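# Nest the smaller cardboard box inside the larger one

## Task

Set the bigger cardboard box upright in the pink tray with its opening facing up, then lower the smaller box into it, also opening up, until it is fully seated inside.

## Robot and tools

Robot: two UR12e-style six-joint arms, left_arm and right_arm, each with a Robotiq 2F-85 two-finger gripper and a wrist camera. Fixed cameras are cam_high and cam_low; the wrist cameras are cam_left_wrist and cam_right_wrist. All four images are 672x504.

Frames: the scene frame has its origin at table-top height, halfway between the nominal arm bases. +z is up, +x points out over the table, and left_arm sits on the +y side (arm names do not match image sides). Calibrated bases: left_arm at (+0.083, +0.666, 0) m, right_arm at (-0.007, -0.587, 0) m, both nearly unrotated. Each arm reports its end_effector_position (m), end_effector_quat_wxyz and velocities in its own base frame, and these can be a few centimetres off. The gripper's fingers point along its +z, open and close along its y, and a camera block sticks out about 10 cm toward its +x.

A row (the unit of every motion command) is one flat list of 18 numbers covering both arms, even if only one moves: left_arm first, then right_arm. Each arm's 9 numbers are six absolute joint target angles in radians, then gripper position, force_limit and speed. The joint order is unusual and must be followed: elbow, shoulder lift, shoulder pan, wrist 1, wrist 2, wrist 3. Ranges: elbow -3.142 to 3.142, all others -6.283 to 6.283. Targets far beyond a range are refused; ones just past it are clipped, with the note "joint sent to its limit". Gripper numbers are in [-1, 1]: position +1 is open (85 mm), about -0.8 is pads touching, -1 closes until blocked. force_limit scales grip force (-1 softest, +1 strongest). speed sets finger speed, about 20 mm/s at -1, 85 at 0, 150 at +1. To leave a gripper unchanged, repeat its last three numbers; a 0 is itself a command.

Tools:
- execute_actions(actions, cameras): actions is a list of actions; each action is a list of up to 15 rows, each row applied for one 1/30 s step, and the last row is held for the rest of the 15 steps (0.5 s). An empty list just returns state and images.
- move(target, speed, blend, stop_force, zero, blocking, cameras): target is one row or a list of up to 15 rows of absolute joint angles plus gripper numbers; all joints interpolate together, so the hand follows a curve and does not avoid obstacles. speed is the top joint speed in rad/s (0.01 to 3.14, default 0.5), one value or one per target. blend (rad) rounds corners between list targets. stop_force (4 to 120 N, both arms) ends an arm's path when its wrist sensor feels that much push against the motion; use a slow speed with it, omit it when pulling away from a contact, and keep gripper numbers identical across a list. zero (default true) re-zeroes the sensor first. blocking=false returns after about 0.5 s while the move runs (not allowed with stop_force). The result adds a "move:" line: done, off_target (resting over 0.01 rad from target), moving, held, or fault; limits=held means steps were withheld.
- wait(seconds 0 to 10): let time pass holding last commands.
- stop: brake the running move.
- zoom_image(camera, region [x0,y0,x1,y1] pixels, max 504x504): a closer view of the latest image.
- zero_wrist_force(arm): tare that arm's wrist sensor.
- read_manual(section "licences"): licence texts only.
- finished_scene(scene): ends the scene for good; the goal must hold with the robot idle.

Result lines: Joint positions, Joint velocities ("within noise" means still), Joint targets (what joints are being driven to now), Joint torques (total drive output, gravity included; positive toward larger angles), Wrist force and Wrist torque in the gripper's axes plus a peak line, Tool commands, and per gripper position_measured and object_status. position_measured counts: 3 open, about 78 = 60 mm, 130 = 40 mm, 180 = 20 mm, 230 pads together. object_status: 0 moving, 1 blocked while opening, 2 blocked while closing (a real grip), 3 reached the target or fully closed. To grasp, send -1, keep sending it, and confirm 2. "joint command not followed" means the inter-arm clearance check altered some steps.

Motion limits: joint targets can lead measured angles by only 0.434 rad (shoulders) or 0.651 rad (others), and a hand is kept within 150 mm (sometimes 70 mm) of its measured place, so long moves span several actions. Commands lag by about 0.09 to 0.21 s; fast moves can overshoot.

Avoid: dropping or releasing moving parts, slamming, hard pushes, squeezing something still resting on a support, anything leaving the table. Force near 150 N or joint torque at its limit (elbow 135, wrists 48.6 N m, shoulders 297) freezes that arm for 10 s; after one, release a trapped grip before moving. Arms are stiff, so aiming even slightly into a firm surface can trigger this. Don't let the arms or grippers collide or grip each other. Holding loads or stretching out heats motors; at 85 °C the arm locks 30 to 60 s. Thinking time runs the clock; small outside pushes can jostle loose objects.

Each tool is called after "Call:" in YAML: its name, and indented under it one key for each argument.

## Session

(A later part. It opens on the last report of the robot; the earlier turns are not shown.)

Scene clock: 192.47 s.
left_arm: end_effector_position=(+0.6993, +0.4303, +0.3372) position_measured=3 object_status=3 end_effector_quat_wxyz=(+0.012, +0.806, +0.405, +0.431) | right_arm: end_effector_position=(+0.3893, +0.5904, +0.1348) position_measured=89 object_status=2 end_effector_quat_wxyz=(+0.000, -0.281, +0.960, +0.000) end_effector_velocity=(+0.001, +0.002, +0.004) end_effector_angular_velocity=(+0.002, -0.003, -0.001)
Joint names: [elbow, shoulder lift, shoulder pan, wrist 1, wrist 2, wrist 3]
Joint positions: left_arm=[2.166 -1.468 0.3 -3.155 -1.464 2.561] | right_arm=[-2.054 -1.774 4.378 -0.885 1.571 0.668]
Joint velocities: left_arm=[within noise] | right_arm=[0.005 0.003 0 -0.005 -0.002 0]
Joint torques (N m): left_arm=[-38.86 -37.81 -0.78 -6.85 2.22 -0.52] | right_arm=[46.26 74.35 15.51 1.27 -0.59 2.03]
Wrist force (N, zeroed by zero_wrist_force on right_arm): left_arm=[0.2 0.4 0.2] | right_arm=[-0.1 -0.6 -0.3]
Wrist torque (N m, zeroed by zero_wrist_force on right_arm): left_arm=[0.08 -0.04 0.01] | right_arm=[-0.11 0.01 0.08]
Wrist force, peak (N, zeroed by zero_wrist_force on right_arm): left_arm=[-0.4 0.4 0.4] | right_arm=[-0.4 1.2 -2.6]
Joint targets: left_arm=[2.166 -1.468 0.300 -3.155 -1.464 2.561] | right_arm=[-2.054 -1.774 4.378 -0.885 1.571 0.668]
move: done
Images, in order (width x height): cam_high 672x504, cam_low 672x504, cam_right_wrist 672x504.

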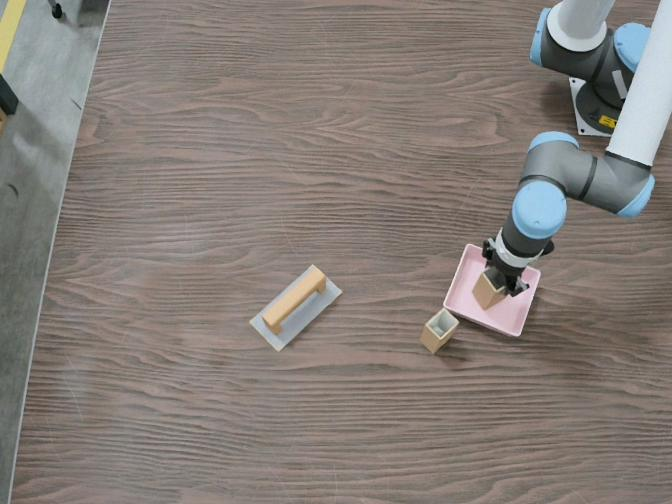

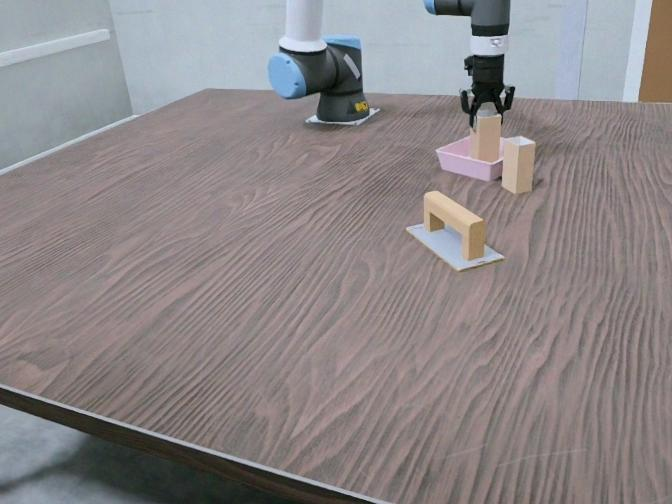

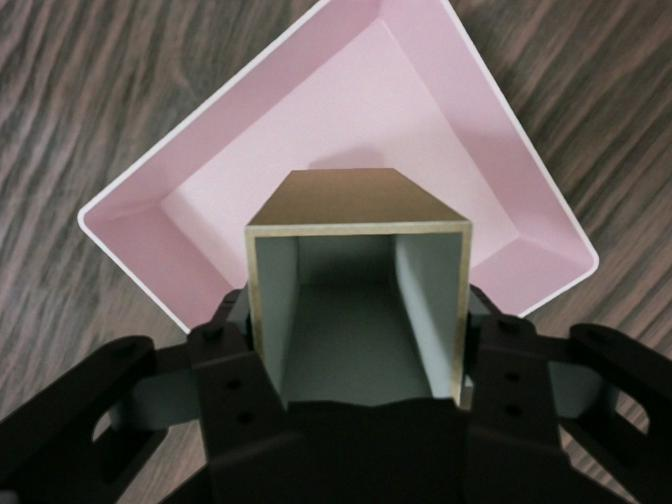

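Call:
move:
  target: [2.166, -1.468, 0.3, -3.155, -1.464, 2.561, 1, 1, 1, -2.0720, -1.8037, 4.3783, -0.8367, 1.5708, 0.6677, -1, -1, -1]
  speed: 0.02
  stop_force: 4
  cameras: ["cam_high", "cam_low", "cam_right_wrist"]

Scene clock: 196.80 s.
left_arm: end_effector_position=(+0.6993, +0.4303, +0.3372) position_measured=3 object_status=3 end_effector_quat_wxyz=(+0.012, +0.806, +0.405, +0.431) | right_arm: end_effector_position=(+0.3894, +0.5907, +0.1208) position_measured=89 object_status=2 end_effector_quat_wxyz=(+0.000, -0.281, +0.960, +0.000)
Joint names: [elbow, shoulder lift, shoulder pan, wrist 1, wrist 2, wrist 3]
Joint positions: left_arm=[2.166 -1.468 0.3 -3.155 -1.464 2.561] | right_arm=[-2.064 -1.791 4.378 -0.858 1.571 0.668]
Joint velocities: within noise
Joint torques (N m): left_arm=[-36.15 -37.6 -3.8 -6.75 1.93 -0.09] | right_arm=[45.5 74.9 13.93 2.35 0.66 2.15]
Wrist force (N, zeroed by zero_wrist_force on right_arm): left_arm=[-0.4 -0.2 0.0] | right_arm=[-0.7 0.1 -1.7]
Wrist torque (N m, zeroed by zero_wrist_force on right_arm): left_arm=[-0.02 0.06 0.01] | right_arm=[-0.09 0.02 0.09]
Wrist force, peak (N, zeroed by zero_wrist_force on right_arm): left_arm=[-0.7 0.1 0.1] | right_arm=[2.0 -3.7 -23.5]
Joint targets: left_arm=[2.166 -1.468 0.300 -3.155 -1.464 2.561] | right_arm=[-2.064 -1.791 4.378 -0.858 1.571 0.668]
move: contact (right_arm); right_arm: the wrist 1 is farthest, 0.021 rad from its target
Images, in order (width x height): cam_high 672x504, cam_low 672x504, cam_right_wrist 672x504.

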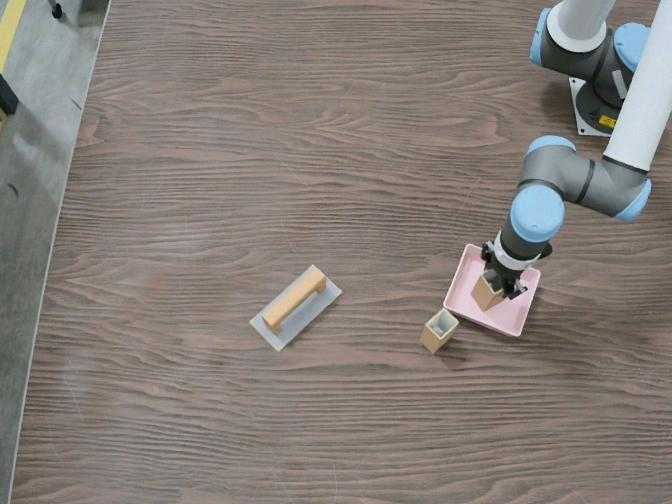

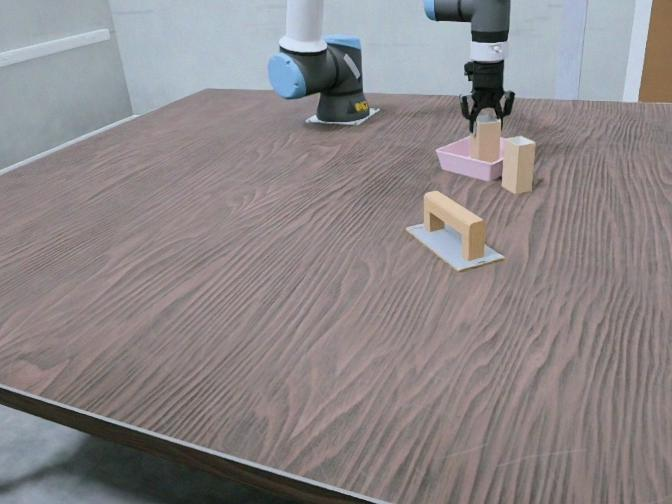

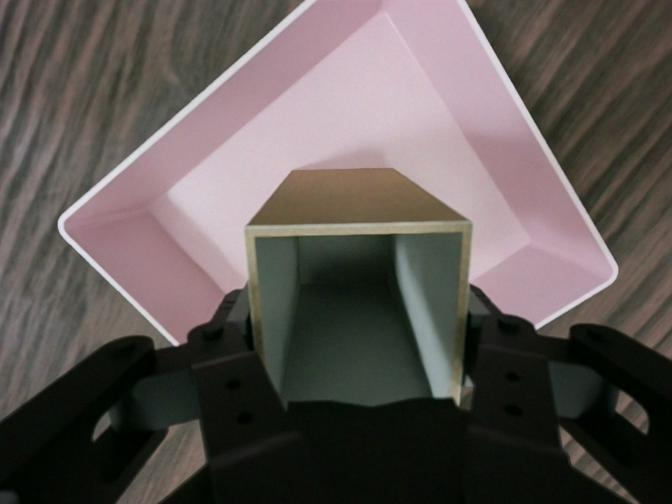

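Call:
zoom_image:
  camera: "cam_right_wrist"
  region: [220, 150, 500, 420]

Call:
move:
  target: [2.166, -1.468, 0.3, -3.155, -1.464, 2.561, 1, 1, 1, -2.064, -1.791, 4.378, -0.858, 1.571, 0.668, 1, -1, -1]
  speed: 0.1
  cameras: ["cam_low", "cam_right_wrist"]

Scaled by 1.800 from the camera's 672x504 image, which has a finer 960x720 frame.

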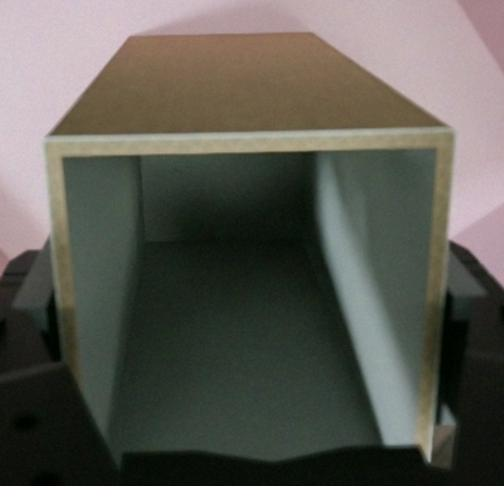

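Scene clock: 201.10 s.
left_arm: end_effector_position=(+0.6993, +0.4303, +0.3372) position_measured=3 object_status=3 end_effector_quat_wxyz=(+0.012, +0.806, +0.405, +0.431) | right_arm: end_effector_position=(+0.3895, +0.5906, +0.1206) position_measured=3 object_status=0 end_effector_quat_wxyz=(+0.000, -0.280, +0.960, +0.000)
Joint names: [elbow, shoulder lift, shoulder pan, wrist 1, wrist 2, wrist 3]
Joint positions: left_arm=[2.166 -1.468 0.3 -3.155 -1.464 2.561] | right_arm=[-2.064 -1.791 4.378 -0.858 1.571 0.668]
Joint velocities: within noise
Joint torques (N m): left_arm=[-34.54 -38.6 -3.98 -6.7 2.15 -0.36] | right_arm=[45.17 46.8 -16.68 2.07 1.79 -2.17]
Wrist force (N, zeroed by zero_wrist_force on right_arm): left_arm=[0.0 0.1 0.0] | right_arm=[-0.4 -0.3 -0.4]
Wrist torque (N m, zeroed by zero_wrist_force on right_arm): left_arm=[0.03 0.01 0.00] | right_arm=[-0.07 0.06 0.09]
Wrist force, peak (N, zeroed by zero_wrist_force on right_arm): left_arm=[-0.3 0.3 0.5] | right_arm=[-0.8 -0.1 -2.4]
Joint targets: left_arm=[2.166 -1.468 0.300 -3.155 -1.464 2.561] | right_arm=[-2.064 -1.791 4.378 -0.858 1.571 0.668]
move: done
Images, in order (width x height): cam_low 672x504, cam_right_wrist 672x504.

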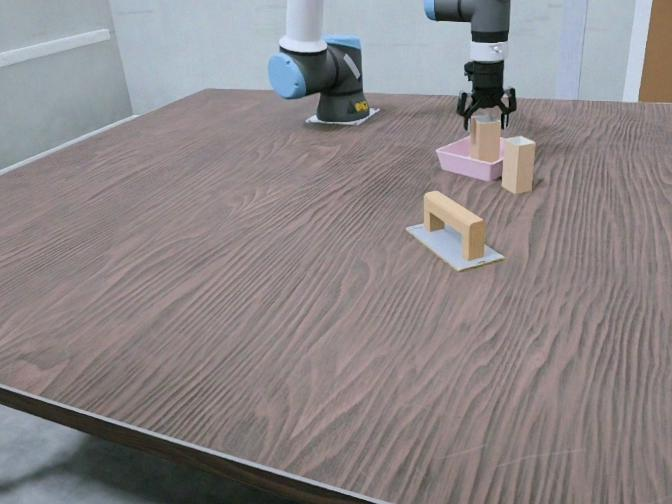

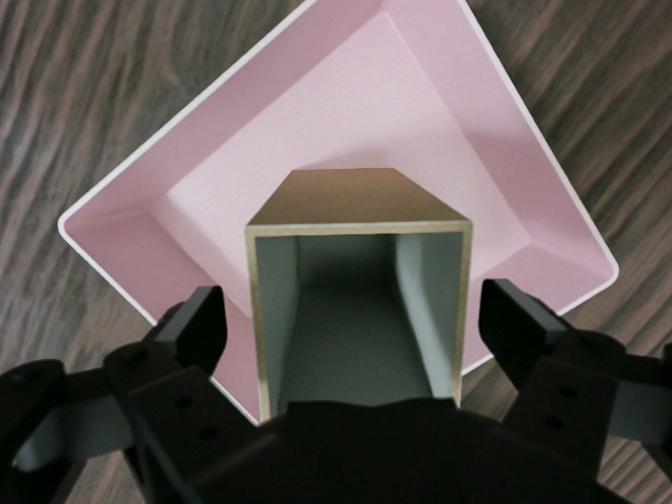

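Call:
move:
  target:
    - [2.166, -1.468, 0.3, -3.155, -1.464, 2.561, 1, 1, 1, -2.0251, -1.7347, 4.378, -0.9526, 1.571, 0.668, 1, -1, -1]
    - [2.166, -1.468, 0.3, -3.155, -1.464, 2.561, 1, 1, 1, -1.8897, -1.6256, 4.378, -1.1973, 1.5708, 0.668, 1, -1, -1]
  speed: [0.15, 0.4]
  blend: [0.03, 0]
  cameras: ["cam_high", "cam_low", "cam_right_wrist"]

Scene clock: 218.33 s.
left_arm: end_effector_position=(+0.6993, +0.4303, +0.3372) position_measured=3 object_status=3 end_effector_quat_wxyz=(+0.012, +0.806, +0.405, +0.431) | right_arm: end_effector_position=(+0.3895, +0.5903, +0.2999) position_measured=3 object_status=3 end_effector_quat_wxyz=(+0.000, -0.280, +0.960, +0.000)
Joint names: [elbow, shoulder lift, shoulder pan, wrist 1, wrist 2, wrist 3]
Joint positions: left_arm=[2.166 -1.468 0.3 -3.155 -1.464 2.561] | right_arm=[-1.89 -1.626 4.378 -1.197 1.571 0.668]
Joint velocities: within noise
Joint torques (N m): left_arm=[-31.93 -39.29 -5.9 -6.95 2.07 -0.41] | right_arm=[42.65 50.26 -16.52 5.05 -2.37 -2.41]
Wrist force (N, zeroed by zero_wrist_force on right_arm): left_arm=[-0.1 0.1 0.0] | right_arm=[0.0 -0.6 -0.7]
Wrist torque (N m, zeroed by zero_wrist_force on right_arm): left_arm=[0.02 0.02 0.01] | right_arm=[-0.11 -0.05 0.07]
Wrist force, peak (N, zeroed by zero_wrist_force on right_arm): left_arm=[-0.4 0.4 0.4] | right_arm=[0.2 -0.3 -4.5]
Joint targets: left_arm=[2.166 -1.468 0.300 -3.155 -1.464 2.561] | right_arm=[-1.890 -1.626 4.378 -1.197 1.571 0.668]
move: done
Images, in order (width x height): cam_high 672x504, cam_low 672x504, cam_right_wrist 672x504.

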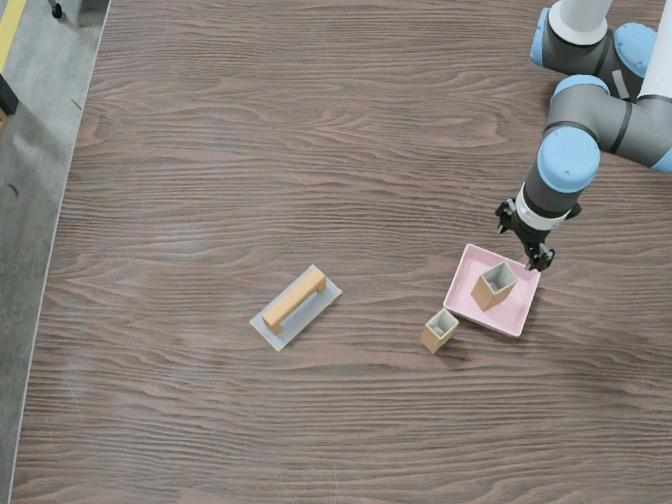

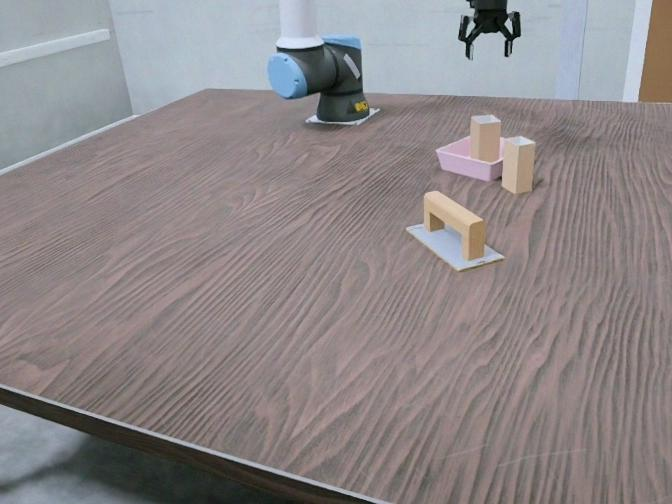

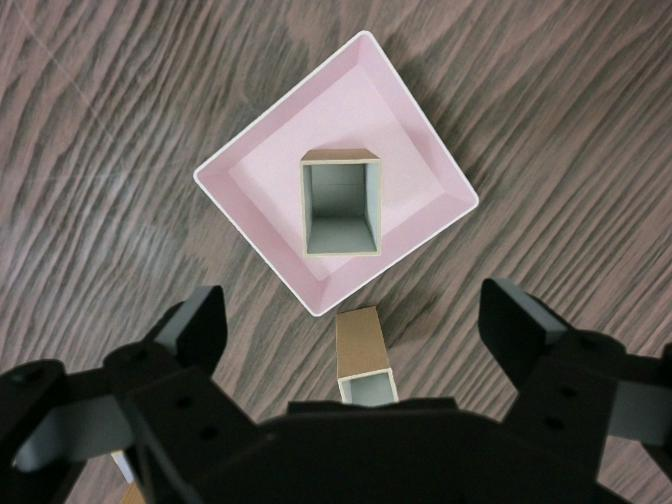

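Call:
zoom_image:
  camera: "cam_right_wrist"
  region: [280, 130, 400, 270]

Call:
zoom_image:
  camera: "cam_right_wrist"
  region: [310, 290, 430, 410]

Call:
zoom_image:
  camera: "cam_high"
  region: [410, 230, 560, 370]

Scaled by 3.600 from the camera's 672x504 image, which has a finer 960x720 frame.

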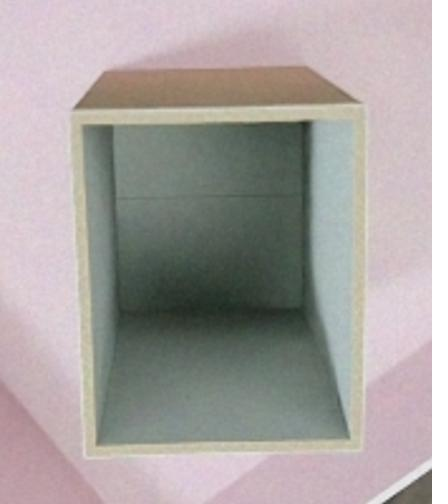

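Scaled by 4.200 from the camera's 672x504 image, which has a finer 960x720 frame.

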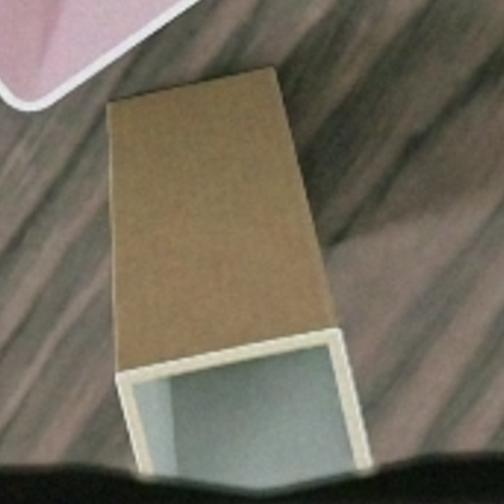

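Scaled by 3.360 from the camera's 672x504 image, which has a finer 960x720 frame.

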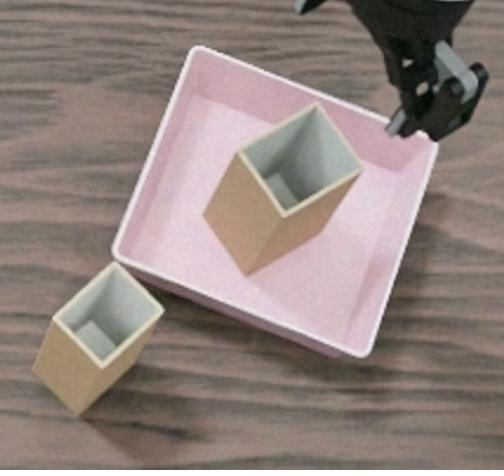

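Call:
move:
  target: [2.166, -1.468, 0.3, -3.155, -1.464, 2.561, 1, 1, 1, -1.5403, -1.9112, 4.2747, -1.2609, 1.5708, 0.3739, 1, -1, -1]
  speed: 0.4
  cameras: ["cam_high", "cam_right_wrist"]

Call:
zoom_image:
  camera: "cam_right_wrist"
  region: [240, 120, 440, 290]

Scene clock: 226.17 s.
left_arm: end_effector_position=(+0.6993, +0.4303, +0.3372) position_measured=3 object_status=3 end_effector_quat_wxyz=(+0.012, +0.806, +0.405, +0.431) | right_arm: end_effector_position=(+0.5260, +0.7129, +0.3000) position_measured=3 object_status=3 end_effector_quat_wxyz=(+0.000, -0.370, +0.929, +0.000)
Joint names: [elbow, shoulder lift, shoulder pan, wrist 1, wrist 2, wrist 3]
Joint positions: left_arm=[2.166 -1.468 0.3 -3.155 -1.464 2.561] | right_arm=[-1.54 -1.911 4.275 -1.261 1.571 0.374]
Joint velocities: within noise
Joint torques (N m): left_arm=[-30.08 -38.54 -4.87 -6.75 2.15 -0.26] | right_arm=[50.09 70.94 14.57 8.15 -1.62 -0.69]
Wrist force (N, zeroed by zero_wrist_force on right_arm): left_arm=[0.0 -0.1 0.0] | right_arm=[-0.3 -0.4 -0.2]
Wrist torque (N m, zeroed by zero_wrist_force on right_arm): left_arm=[-0.01 0.01 0.01] | right_arm=[-0.02 -0.01 0.03]
Wrist force, peak (N, zeroed by zero_wrist_force on right_arm): left_arm=[-0.4 0.1 0.4] | right_arm=[-3.7 -0.7 0.3]
Joint targets: left_arm=[2.166 -1.468 0.300 -3.155 -1.464 2.561] | right_arm=[-1.540 -1.911 4.275 -1.261 1.571 0.374]
move: done
Images, in order (width x height): cam_high 672x504, cam_right_wrist 672x504.

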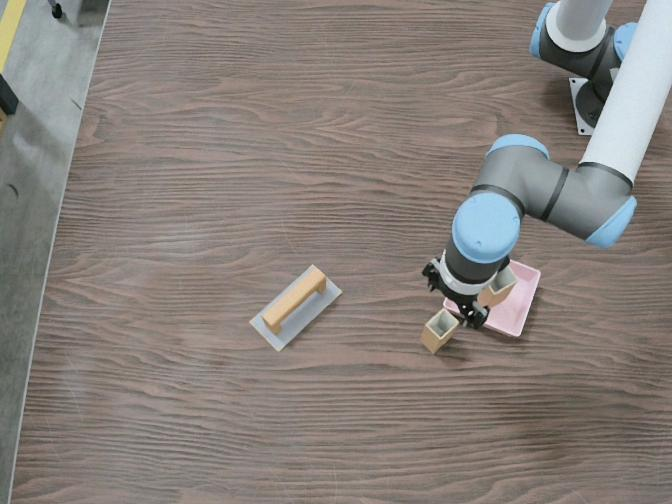

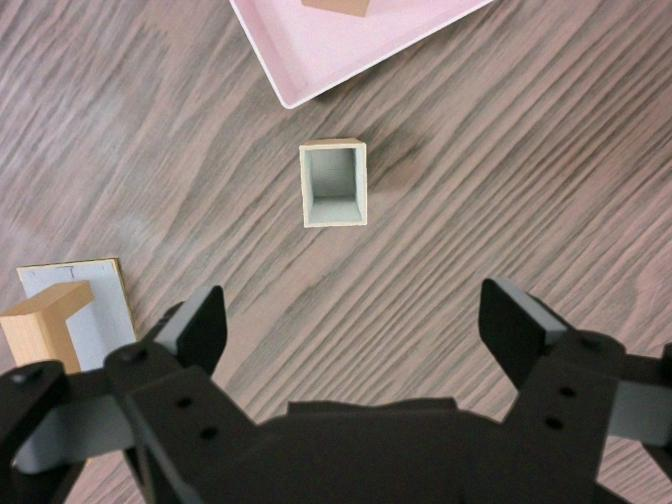

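Scaled by 2.520 from the camera's 672x504 image, which has a finer 960x720 frame.

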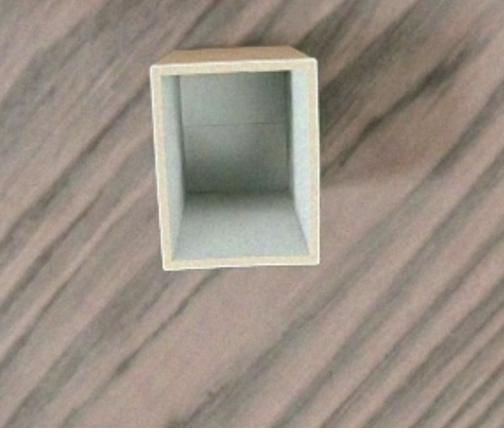

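Call:
move:
  target: [2.166, -1.468, 0.3, -3.155, -1.464, 2.561, 1, 1, 1, -1.7121, -1.9661, 4.2783, -1.0342, 1.5708, 0.3618, -0.78, -1, 0]
  speed: 0.3
  cameras: ["cam_high", "cam_low", "cam_right_wrist"]

Call:
zoom_image:
  camera: "cam_right_wrist"
  region: [230, 170, 490, 400]

Scene clock: 253.47 s.
left_arm: end_effector_position=(+0.6993, +0.4303, +0.3372) position_measured=3 object_status=3 end_effector_quat_wxyz=(+0.012, +0.806, +0.405, +0.431) | right_arm: end_effector_position=(+0.5142, +0.6952, +0.1700) position_measured=227 object_status=0 end_effector_quat_wxyz=(+0.000, -0.378, +0.926, +0.000)
Joint names: [elbow, shoulder lift, shoulder pan, wrist 1, wrist 2, wrist 3]
Joint positions: left_arm=[2.166 -1.468 0.3 -3.155 -1.464 2.561] | right_arm=[-1.712 -1.966 4.278 -1.034 1.571 0.362]
Joint velocities: within noise
Joint torques (N m): left_arm=[-29.03 -39.55 -5.4 -6.75 2.23 -0.16] | right_arm=[42.72 96.42 4.47 3.99 -0.78 1.96]
Wrist force (N, zeroed by zero_wrist_force on right_arm): left_arm=[-0.3 0.2 0.1] | right_arm=[0.3 -0.5 0.0]
Wrist torque (N m, zeroed by zero_wrist_force on right_arm): left_arm=[0.05 0.04 0.00] | right_arm=[-0.02 -0.08 0.07]
Wrist force, peak (N, zeroed by zero_wrist_force on right_arm): left_arm=[-0.3 -0.2 0.4] | right_arm=[0.0 0.1 -3.6]
Joint targets: left_arm=[2.166 -1.468 0.300 -3.155 -1.464 2.561] | right_arm=[-1.712 -1.966 4.278 -1.034 1.571 0.362]
move: done
Images, in order (width x height): cam_high 672x504, cam_low 672x504, cam_right_wrist 672x504.

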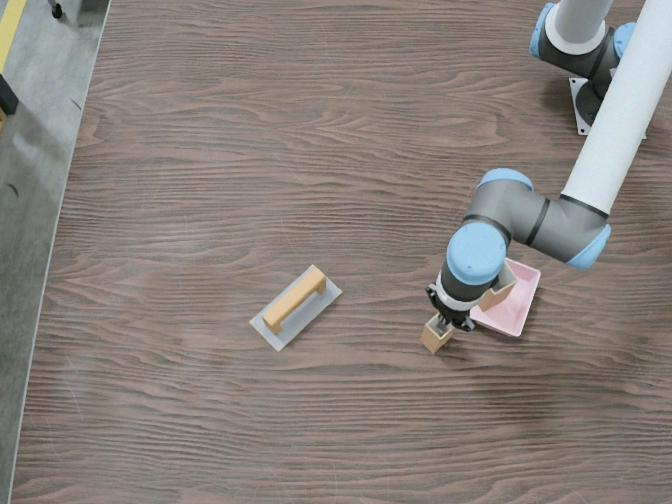

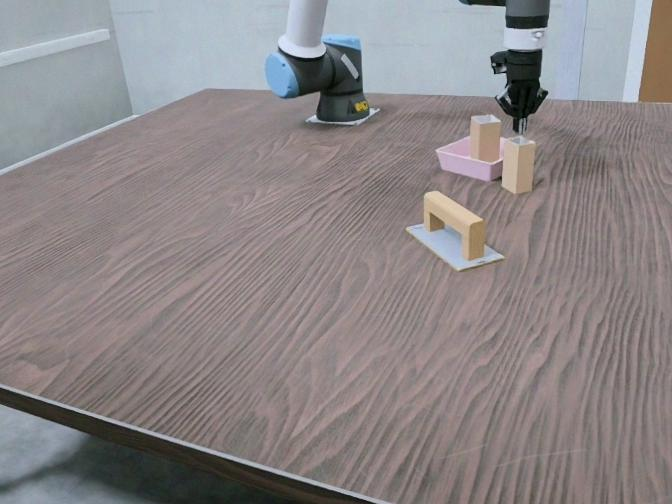

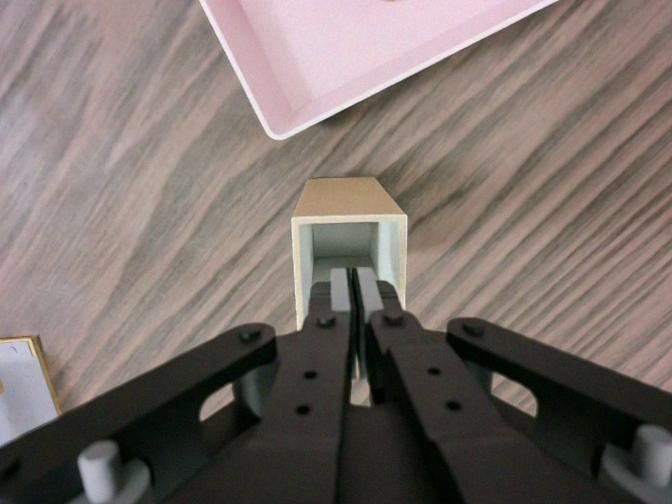

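Scaled by 1.938 from the camera's 672x504 image, which has a finer 960x720 frame.

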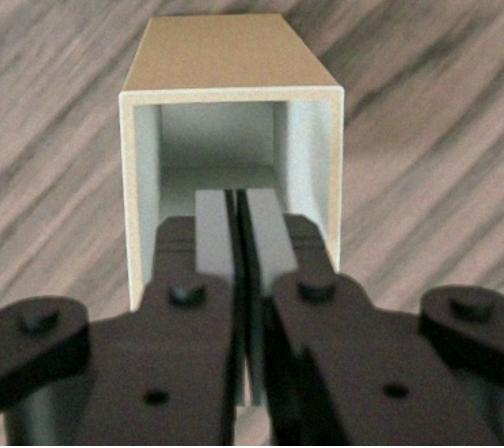

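Call:
move:
  target: [2.166, -1.468, 0.3, -3.155, -1.464, 2.561, 1, 1, 1, -1.7473, -2.0103, 4.2783, -0.9548, 1.5708, 0.3618, -0.78, -1, 0]
  speed: 0.06
  stop_force: 8
  cameras: ["cam_high", "cam_low", "cam_right_wrist"]

Call:
zoom_image:
  camera: "cam_low"
  region: [450, 60, 580, 210]

Call:
zoom_image:
  camera: "cam_right_wrist"
  region: [230, 170, 490, 400]

Scene clock: 258.97 s.
left_arm: end_effector_position=(+0.6993, +0.4303, +0.3372) position_measured=3 object_status=3 end_effector_quat_wxyz=(+0.012, +0.806, +0.405, +0.431) | right_arm: end_effector_position=(+0.5142, +0.6952, +0.1210) position_measured=227 object_status=3 end_effector_quat_wxyz=(+0.000, -0.378, +0.926, +0.000)
Joint names: [elbow, shoulder lift, shoulder pan, wrist 1, wrist 2, wrist 3]
Joint positions: left_arm=[2.166 -1.468 0.3 -3.155 -1.464 2.561] | right_arm=[-1.747 -2.01 4.278 -0.955 1.571 0.362]
Joint velocities: within noise
Joint torques (N m): left_arm=[-28.89 -39.12 -4.82 -6.85 2.12 -0.31] | right_arm=[47.67 98.2 -12.61 1.95 0.19 1.97]
Wrist force (N, zeroed by zero_wrist_force on right_arm): left_arm=[-0.5 -0.1 0.3] | right_arm=[0.1 -0.5 -0.6]
Wrist torque (N m, zeroed by zero_wrist_force on right_arm): left_arm=[-0.01 0.08 0.00] | right_arm=[-0.02 -0.05 0.04]
Wrist force, peak (N, zeroed by zero_wrist_force on right_arm): left_arm=[-0.4 0.1 0.5] | right_arm=[0.0 -0.3 -1.3]
Joint targets: left_arm=[2.166 -1.468 0.300 -3.155 -1.464 2.561] | right_arm=[-1.747 -2.010 4.278 -0.955 1.571 0.362]
move: done
Images, in order (width x height): cam_high 672x504, cam_low 672x504, cam_right_wrist 672x504.

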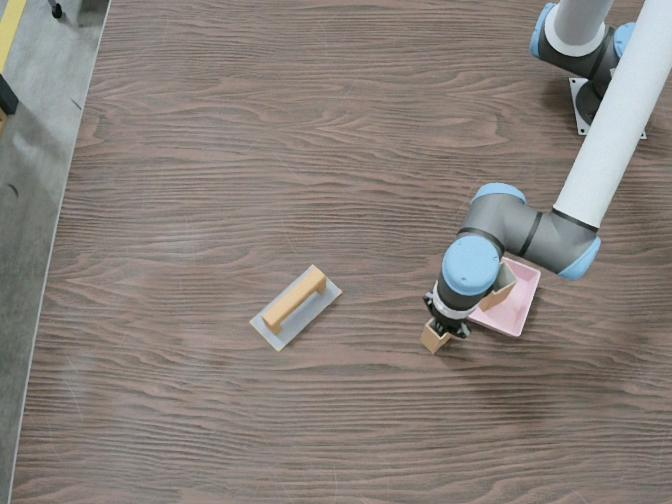

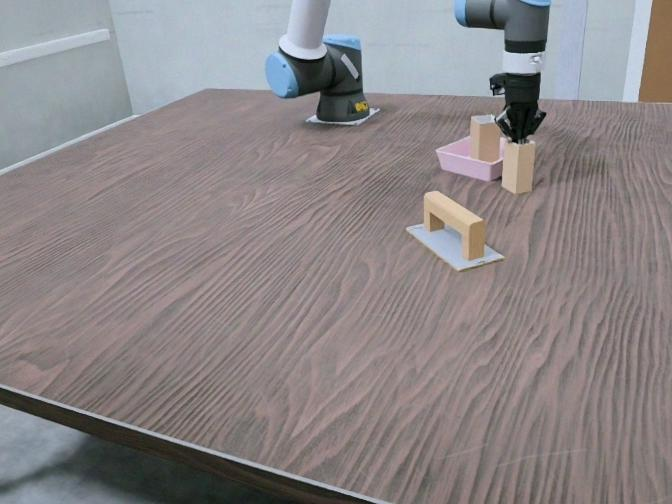

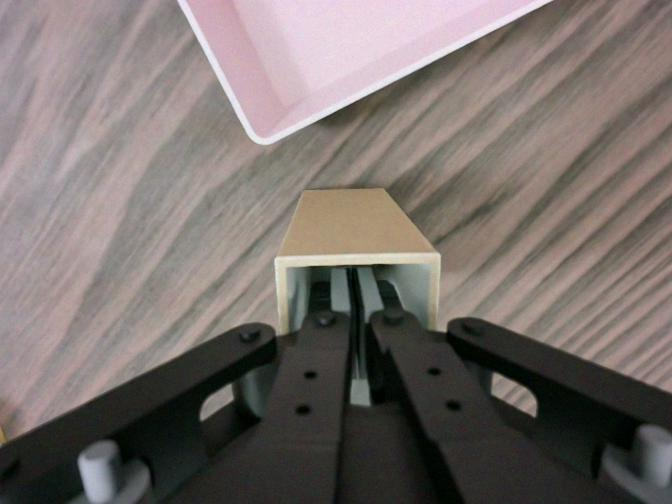

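Scaled by 3.360 from the camera's 672x504 image, which has a finer 960x720 frame.

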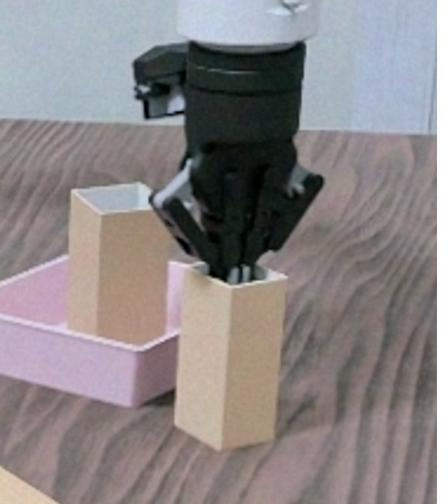

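Scaled by 1.938 from the camera's 672x504 image, which has a finer 960x720 frame.

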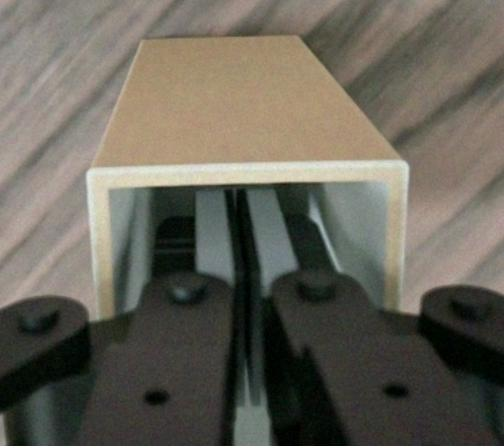

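Call:
move:
  target: [2.166, -1.468, 0.3, -3.155, -1.464, 2.561, 1, 1, 1, -1.7473, -2.0103, 4.2783, -0.9548, 1.5708, 0.3618, -0.3, -1, -1]
  speed: 0.06
  cameras: ["cam_low", "cam_right_wrist"]

Call:
zoom_image:
  camera: "cam_right_wrist"
  region: [230, 170, 490, 400]

Scene clock: 264.70 s.
left_arm: end_effector_position=(+0.6993, +0.4303, +0.3372) position_measured=3 object_status=3 end_effector_quat_wxyz=(+0.012, +0.806, +0.405, +0.431) | right_arm: end_effector_position=(+0.5142, +0.6952, +0.1210) position_measured=198 object_status=0 end_effector_quat_wxyz=(+0.000, -0.378, +0.926, +0.000)
Joint names: [elbow, shoulder lift, shoulder pan, wrist 1, wrist 2, wrist 3]
Joint positions: left_arm=[2.166 -1.468 0.3 -3.155 -1.464 2.561] | right_arm=[-1.747 -2.01 4.278 -0.955 1.571 0.362]
Joint velocities: within noise
Joint torques (N m): left_arm=[-28.88 -38.54 -5.75 -6.6 2 -0.09] | right_arm=[43.07 97.19 -13.29 4.39 0.8 1.95]
Wrist force (N, zeroed by zero_wrist_force on right_arm): left_arm=[-0.2 0.1 -0.1] | right_arm=[-0.2 0.0 -0.2]
Wrist torque (N m, zeroed by zero_wrist_force on right_arm): left_arm=[0.03 0.03 0.01] | right_arm=[0.06 0.00 0.05]
Wrist force, peak (N, zeroed by zero_wrist_force on right_arm): left_arm=[-0.5 0.3 0.1] | right_arm=[0.3 -0.8 -0.7]
Joint targets: left_arm=[2.166 -1.468 0.300 -3.155 -1.464 2.561] | right_arm=[-1.747 -2.010 4.278 -0.955 1.571 0.362]
move: done
Images, in order (width x height): cam_low 672x504, cam_right_wrist 672x504.

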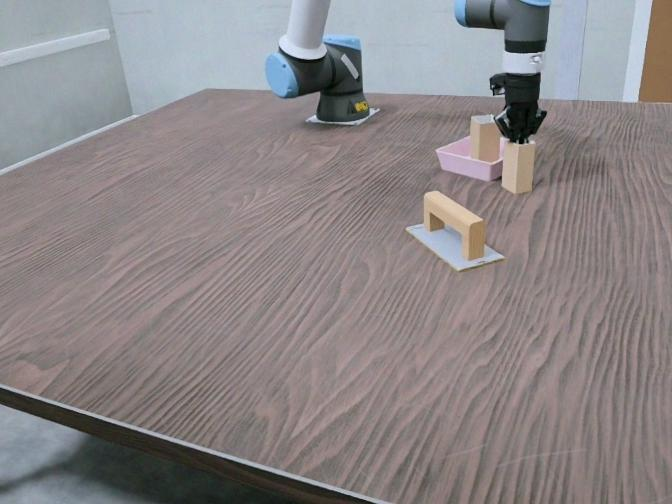

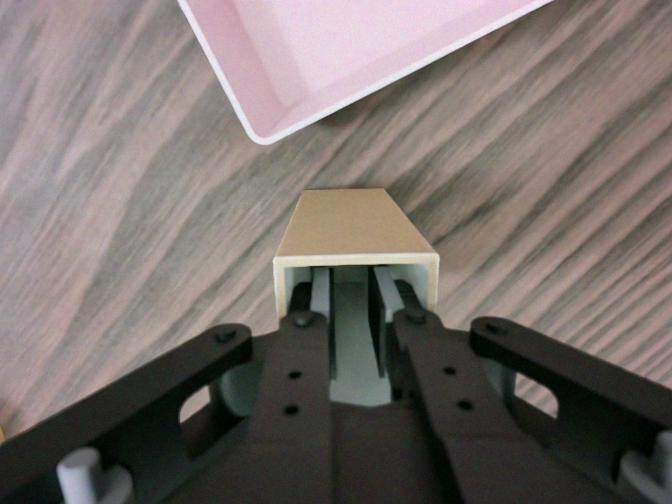

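Scaled by 1.938 from the camera's 672x504 image, which has a finer 960x720 frame.

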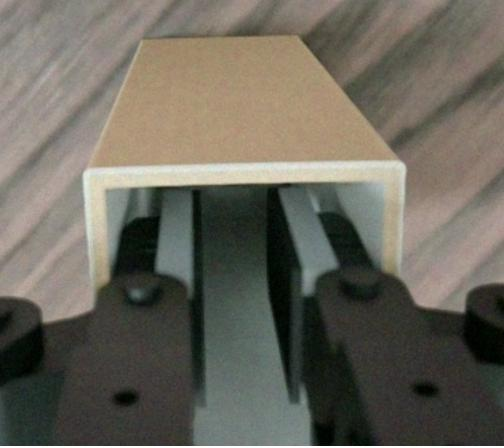

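Call:
move:
  target: [2.166, -1.468, 0.3, -3.155, -1.464, 2.561, 1, 1, 1, -1.7337, -1.9916, 4.2783, -0.9871, 1.5708, 0.3618, -0.3, -1, -1]
  speed: 0.05
  cameras: ["cam_low", "cam_right_wrist"]

Call:
zoom_image:
  camera: "cam_low"
  region: [450, 60, 580, 210]

Scene clock: 267.93 s.
left_arm: end_effector_position=(+0.6993, +0.4303, +0.3372) position_measured=3 object_status=3 end_effector_quat_wxyz=(+0.012, +0.806, +0.405, +0.431) | right_arm: end_effector_position=(+0.5143, +0.6953, +0.1413) position_measured=198 object_status=1 end_effector_quat_wxyz=(+0.000, -0.378, +0.926, +0.000)
Joint names: [elbow, shoulder lift, shoulder pan, wrist 1, wrist 2, wrist 3]
Joint positions: left_arm=[2.166 -1.468 0.3 -3.155 -1.464 2.561] | right_arm=[-1.733 -1.991 4.278 -0.987 1.571 0.362]
Joint velocities: within noise
Joint torques (N m): left_arm=[-29.68 -39.48 -6.35 -7.07 2.23 -0.16] | right_arm=[35.24 67.21 -14.07 7.8 1.24 1.71]
Wrist force (N, zeroed by zero_wrist_force on right_arm): left_arm=[-0.2 -0.2 0.2] | right_arm=[0.1 -0.2 -0.2]
Wrist torque (N m, zeroed by zero_wrist_force on right_arm): left_arm=[-0.02 0.03 0.00] | right_arm=[0.04 -0.06 0.04]
Wrist force, peak (N, zeroed by zero_wrist_force on right_arm): left_arm=[-0.4 -0.2 0.4] | right_arm=[0.4 0.0 -1.1]
Joint targets: left_arm=[2.166 -1.468 0.300 -3.155 -1.464 2.561] | right_arm=[-1.734 -1.992 4.278 -0.987 1.571 0.362]
move: done
Images, in order (width x height): cam_low 672x504, cam_right_wrist 672x504.

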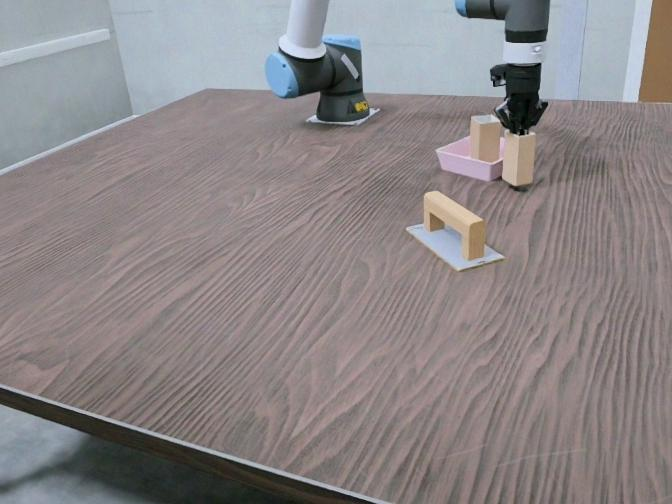

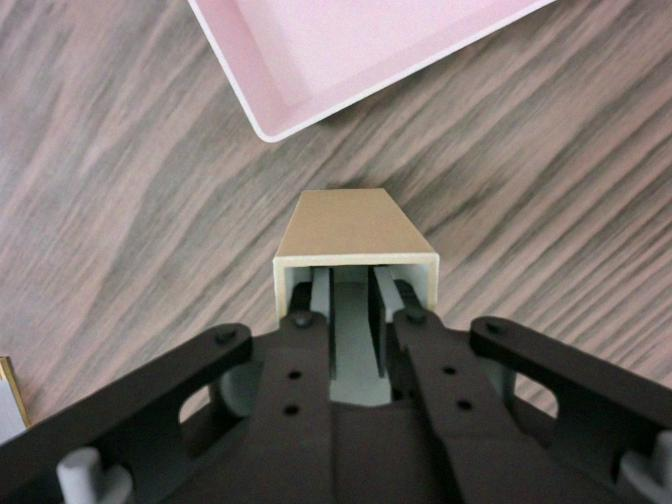

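Scaled by 3.360 from the camera's 672x504 image, which has a finer 960x720 frame.

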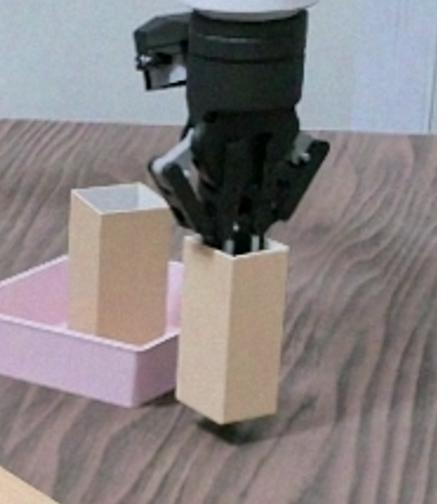

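Call:
move:
  target:
    - [2.166, -1.468, 0.3, -3.155, -1.464, 2.561, 1, 1, 1, -1.5974, -1.8828, 4.2783, -1.2322, 1.5708, 0.3618, -0.3, -1, -1]
    - [2.166, -1.468, 0.3, -3.155, -1.464, 2.561, 1, 1, 1, -1.9114, -1.6227, 4.3839, -1.1783, 1.5708, 0.6739, -0.3, -1, -1]
  speed: 0.25
  blend: [0.05, 0]
  cameras: ["cam_high", "cam_low", "cam_right_wrist"]

Call:
zoom_image:
  camera: "cam_low"
  region: [420, 30, 560, 190]

Call:
zoom_image:
  camera: "cam_right_wrist"
  region: [230, 130, 490, 360]

Call:
zoom_image:
  camera: "cam_high"
  region: [430, 190, 590, 350]

Scene clock: 286.37 s.
left_arm: end_effector_position=(+0.6993, +0.4303, +0.3372) position_measured=3 object_status=3 end_effector_quat_wxyz=(+0.012, +0.806, +0.405, +0.431) | right_arm: end_effector_position=(+0.3841, +0.5873, +0.2901) position_measured=198 object_status=1 end_effector_quat_wxyz=(+0.000, -0.281, +0.960, +0.000)
Joint names: [elbow, shoulder lift, shoulder pan, wrist 1, wrist 2, wrist 3]
Joint positions: left_arm=[2.166 -1.468 0.3 -3.155 -1.464 2.561] | right_arm=[-1.911 -1.623 4.384 -1.178 1.571 0.674]
Joint velocities: within noise
Joint torques (N m): left_arm=[-30.24 -39.48 -4.27 -6.79 2.08 0.08] | right_arm=[46.96 53.18 -17.96 1.49 1.6 -0.86]
Wrist force (N, zeroed by zero_wrist_force on right_arm): left_arm=[-0.4 -0.3 0.1] | right_arm=[0.1 0.0 -0.1]
Wrist torque (N m, zeroed by zero_wrist_force on right_arm): left_arm=[-0.04 0.08 0.00] | right_arm=[-0.02 -0.05 0.06]
Wrist force, peak (N, zeroed by zero_wrist_force on right_arm): left_arm=[-0.2 0.5 0.4] | right_arm=[0.9 -0.5 3.9]
Joint targets: left_arm=[2.166 -1.468 0.300 -3.155 -1.464 2.561] | right_arm=[-1.911 -1.623 4.384 -1.178 1.571 0.674]
move: done
Images, in order (width x height): cam_high 672x504, cam_low 672x504, cam_right_wrist 672x504.

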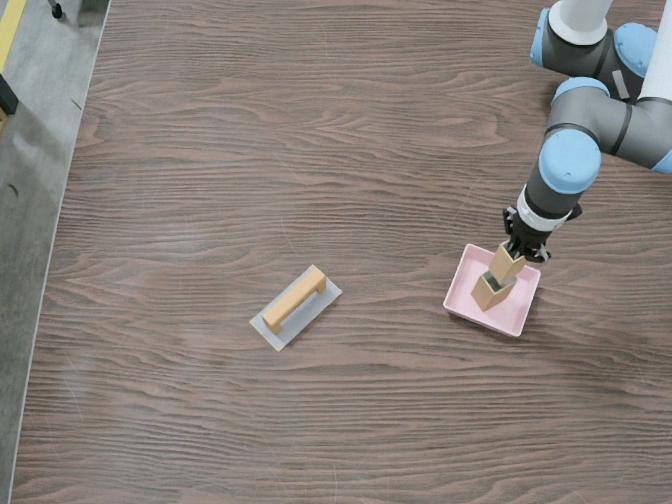

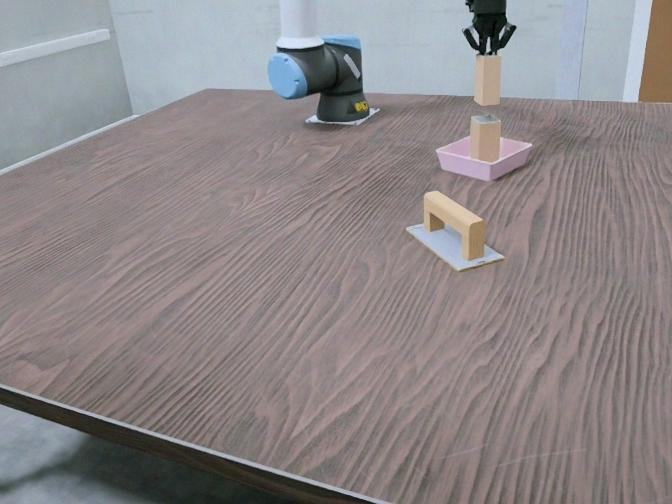

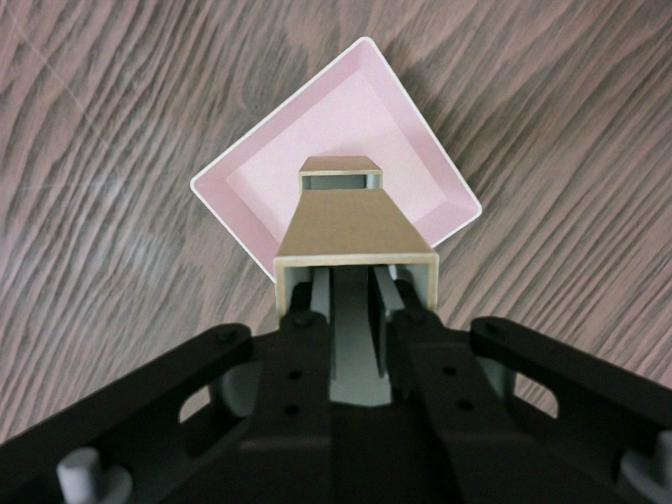

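Scaled by 3.150 from the camera's 672x504 image, which has a finer 960x720 frame.

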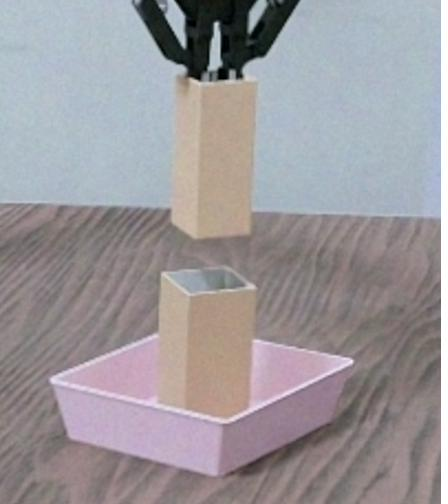

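Scaled by 1.938 from the camera's 672x504 image, which has a finer 960x720 frame.

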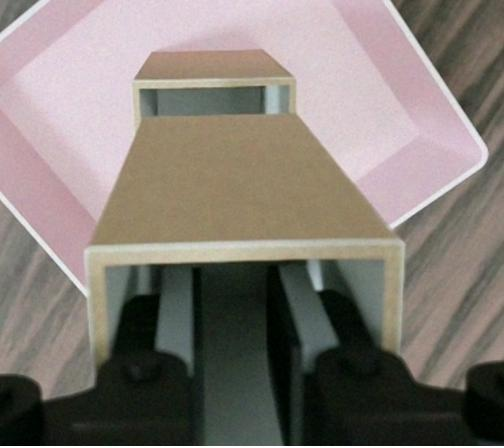

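Scaled by 3.150 from the camera's 672x504 image, which has a finer 960x720 frame.

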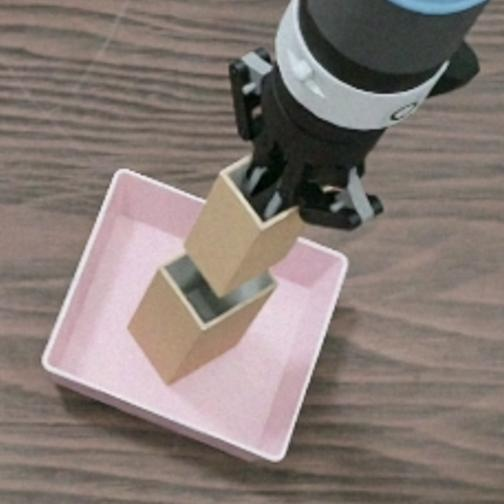

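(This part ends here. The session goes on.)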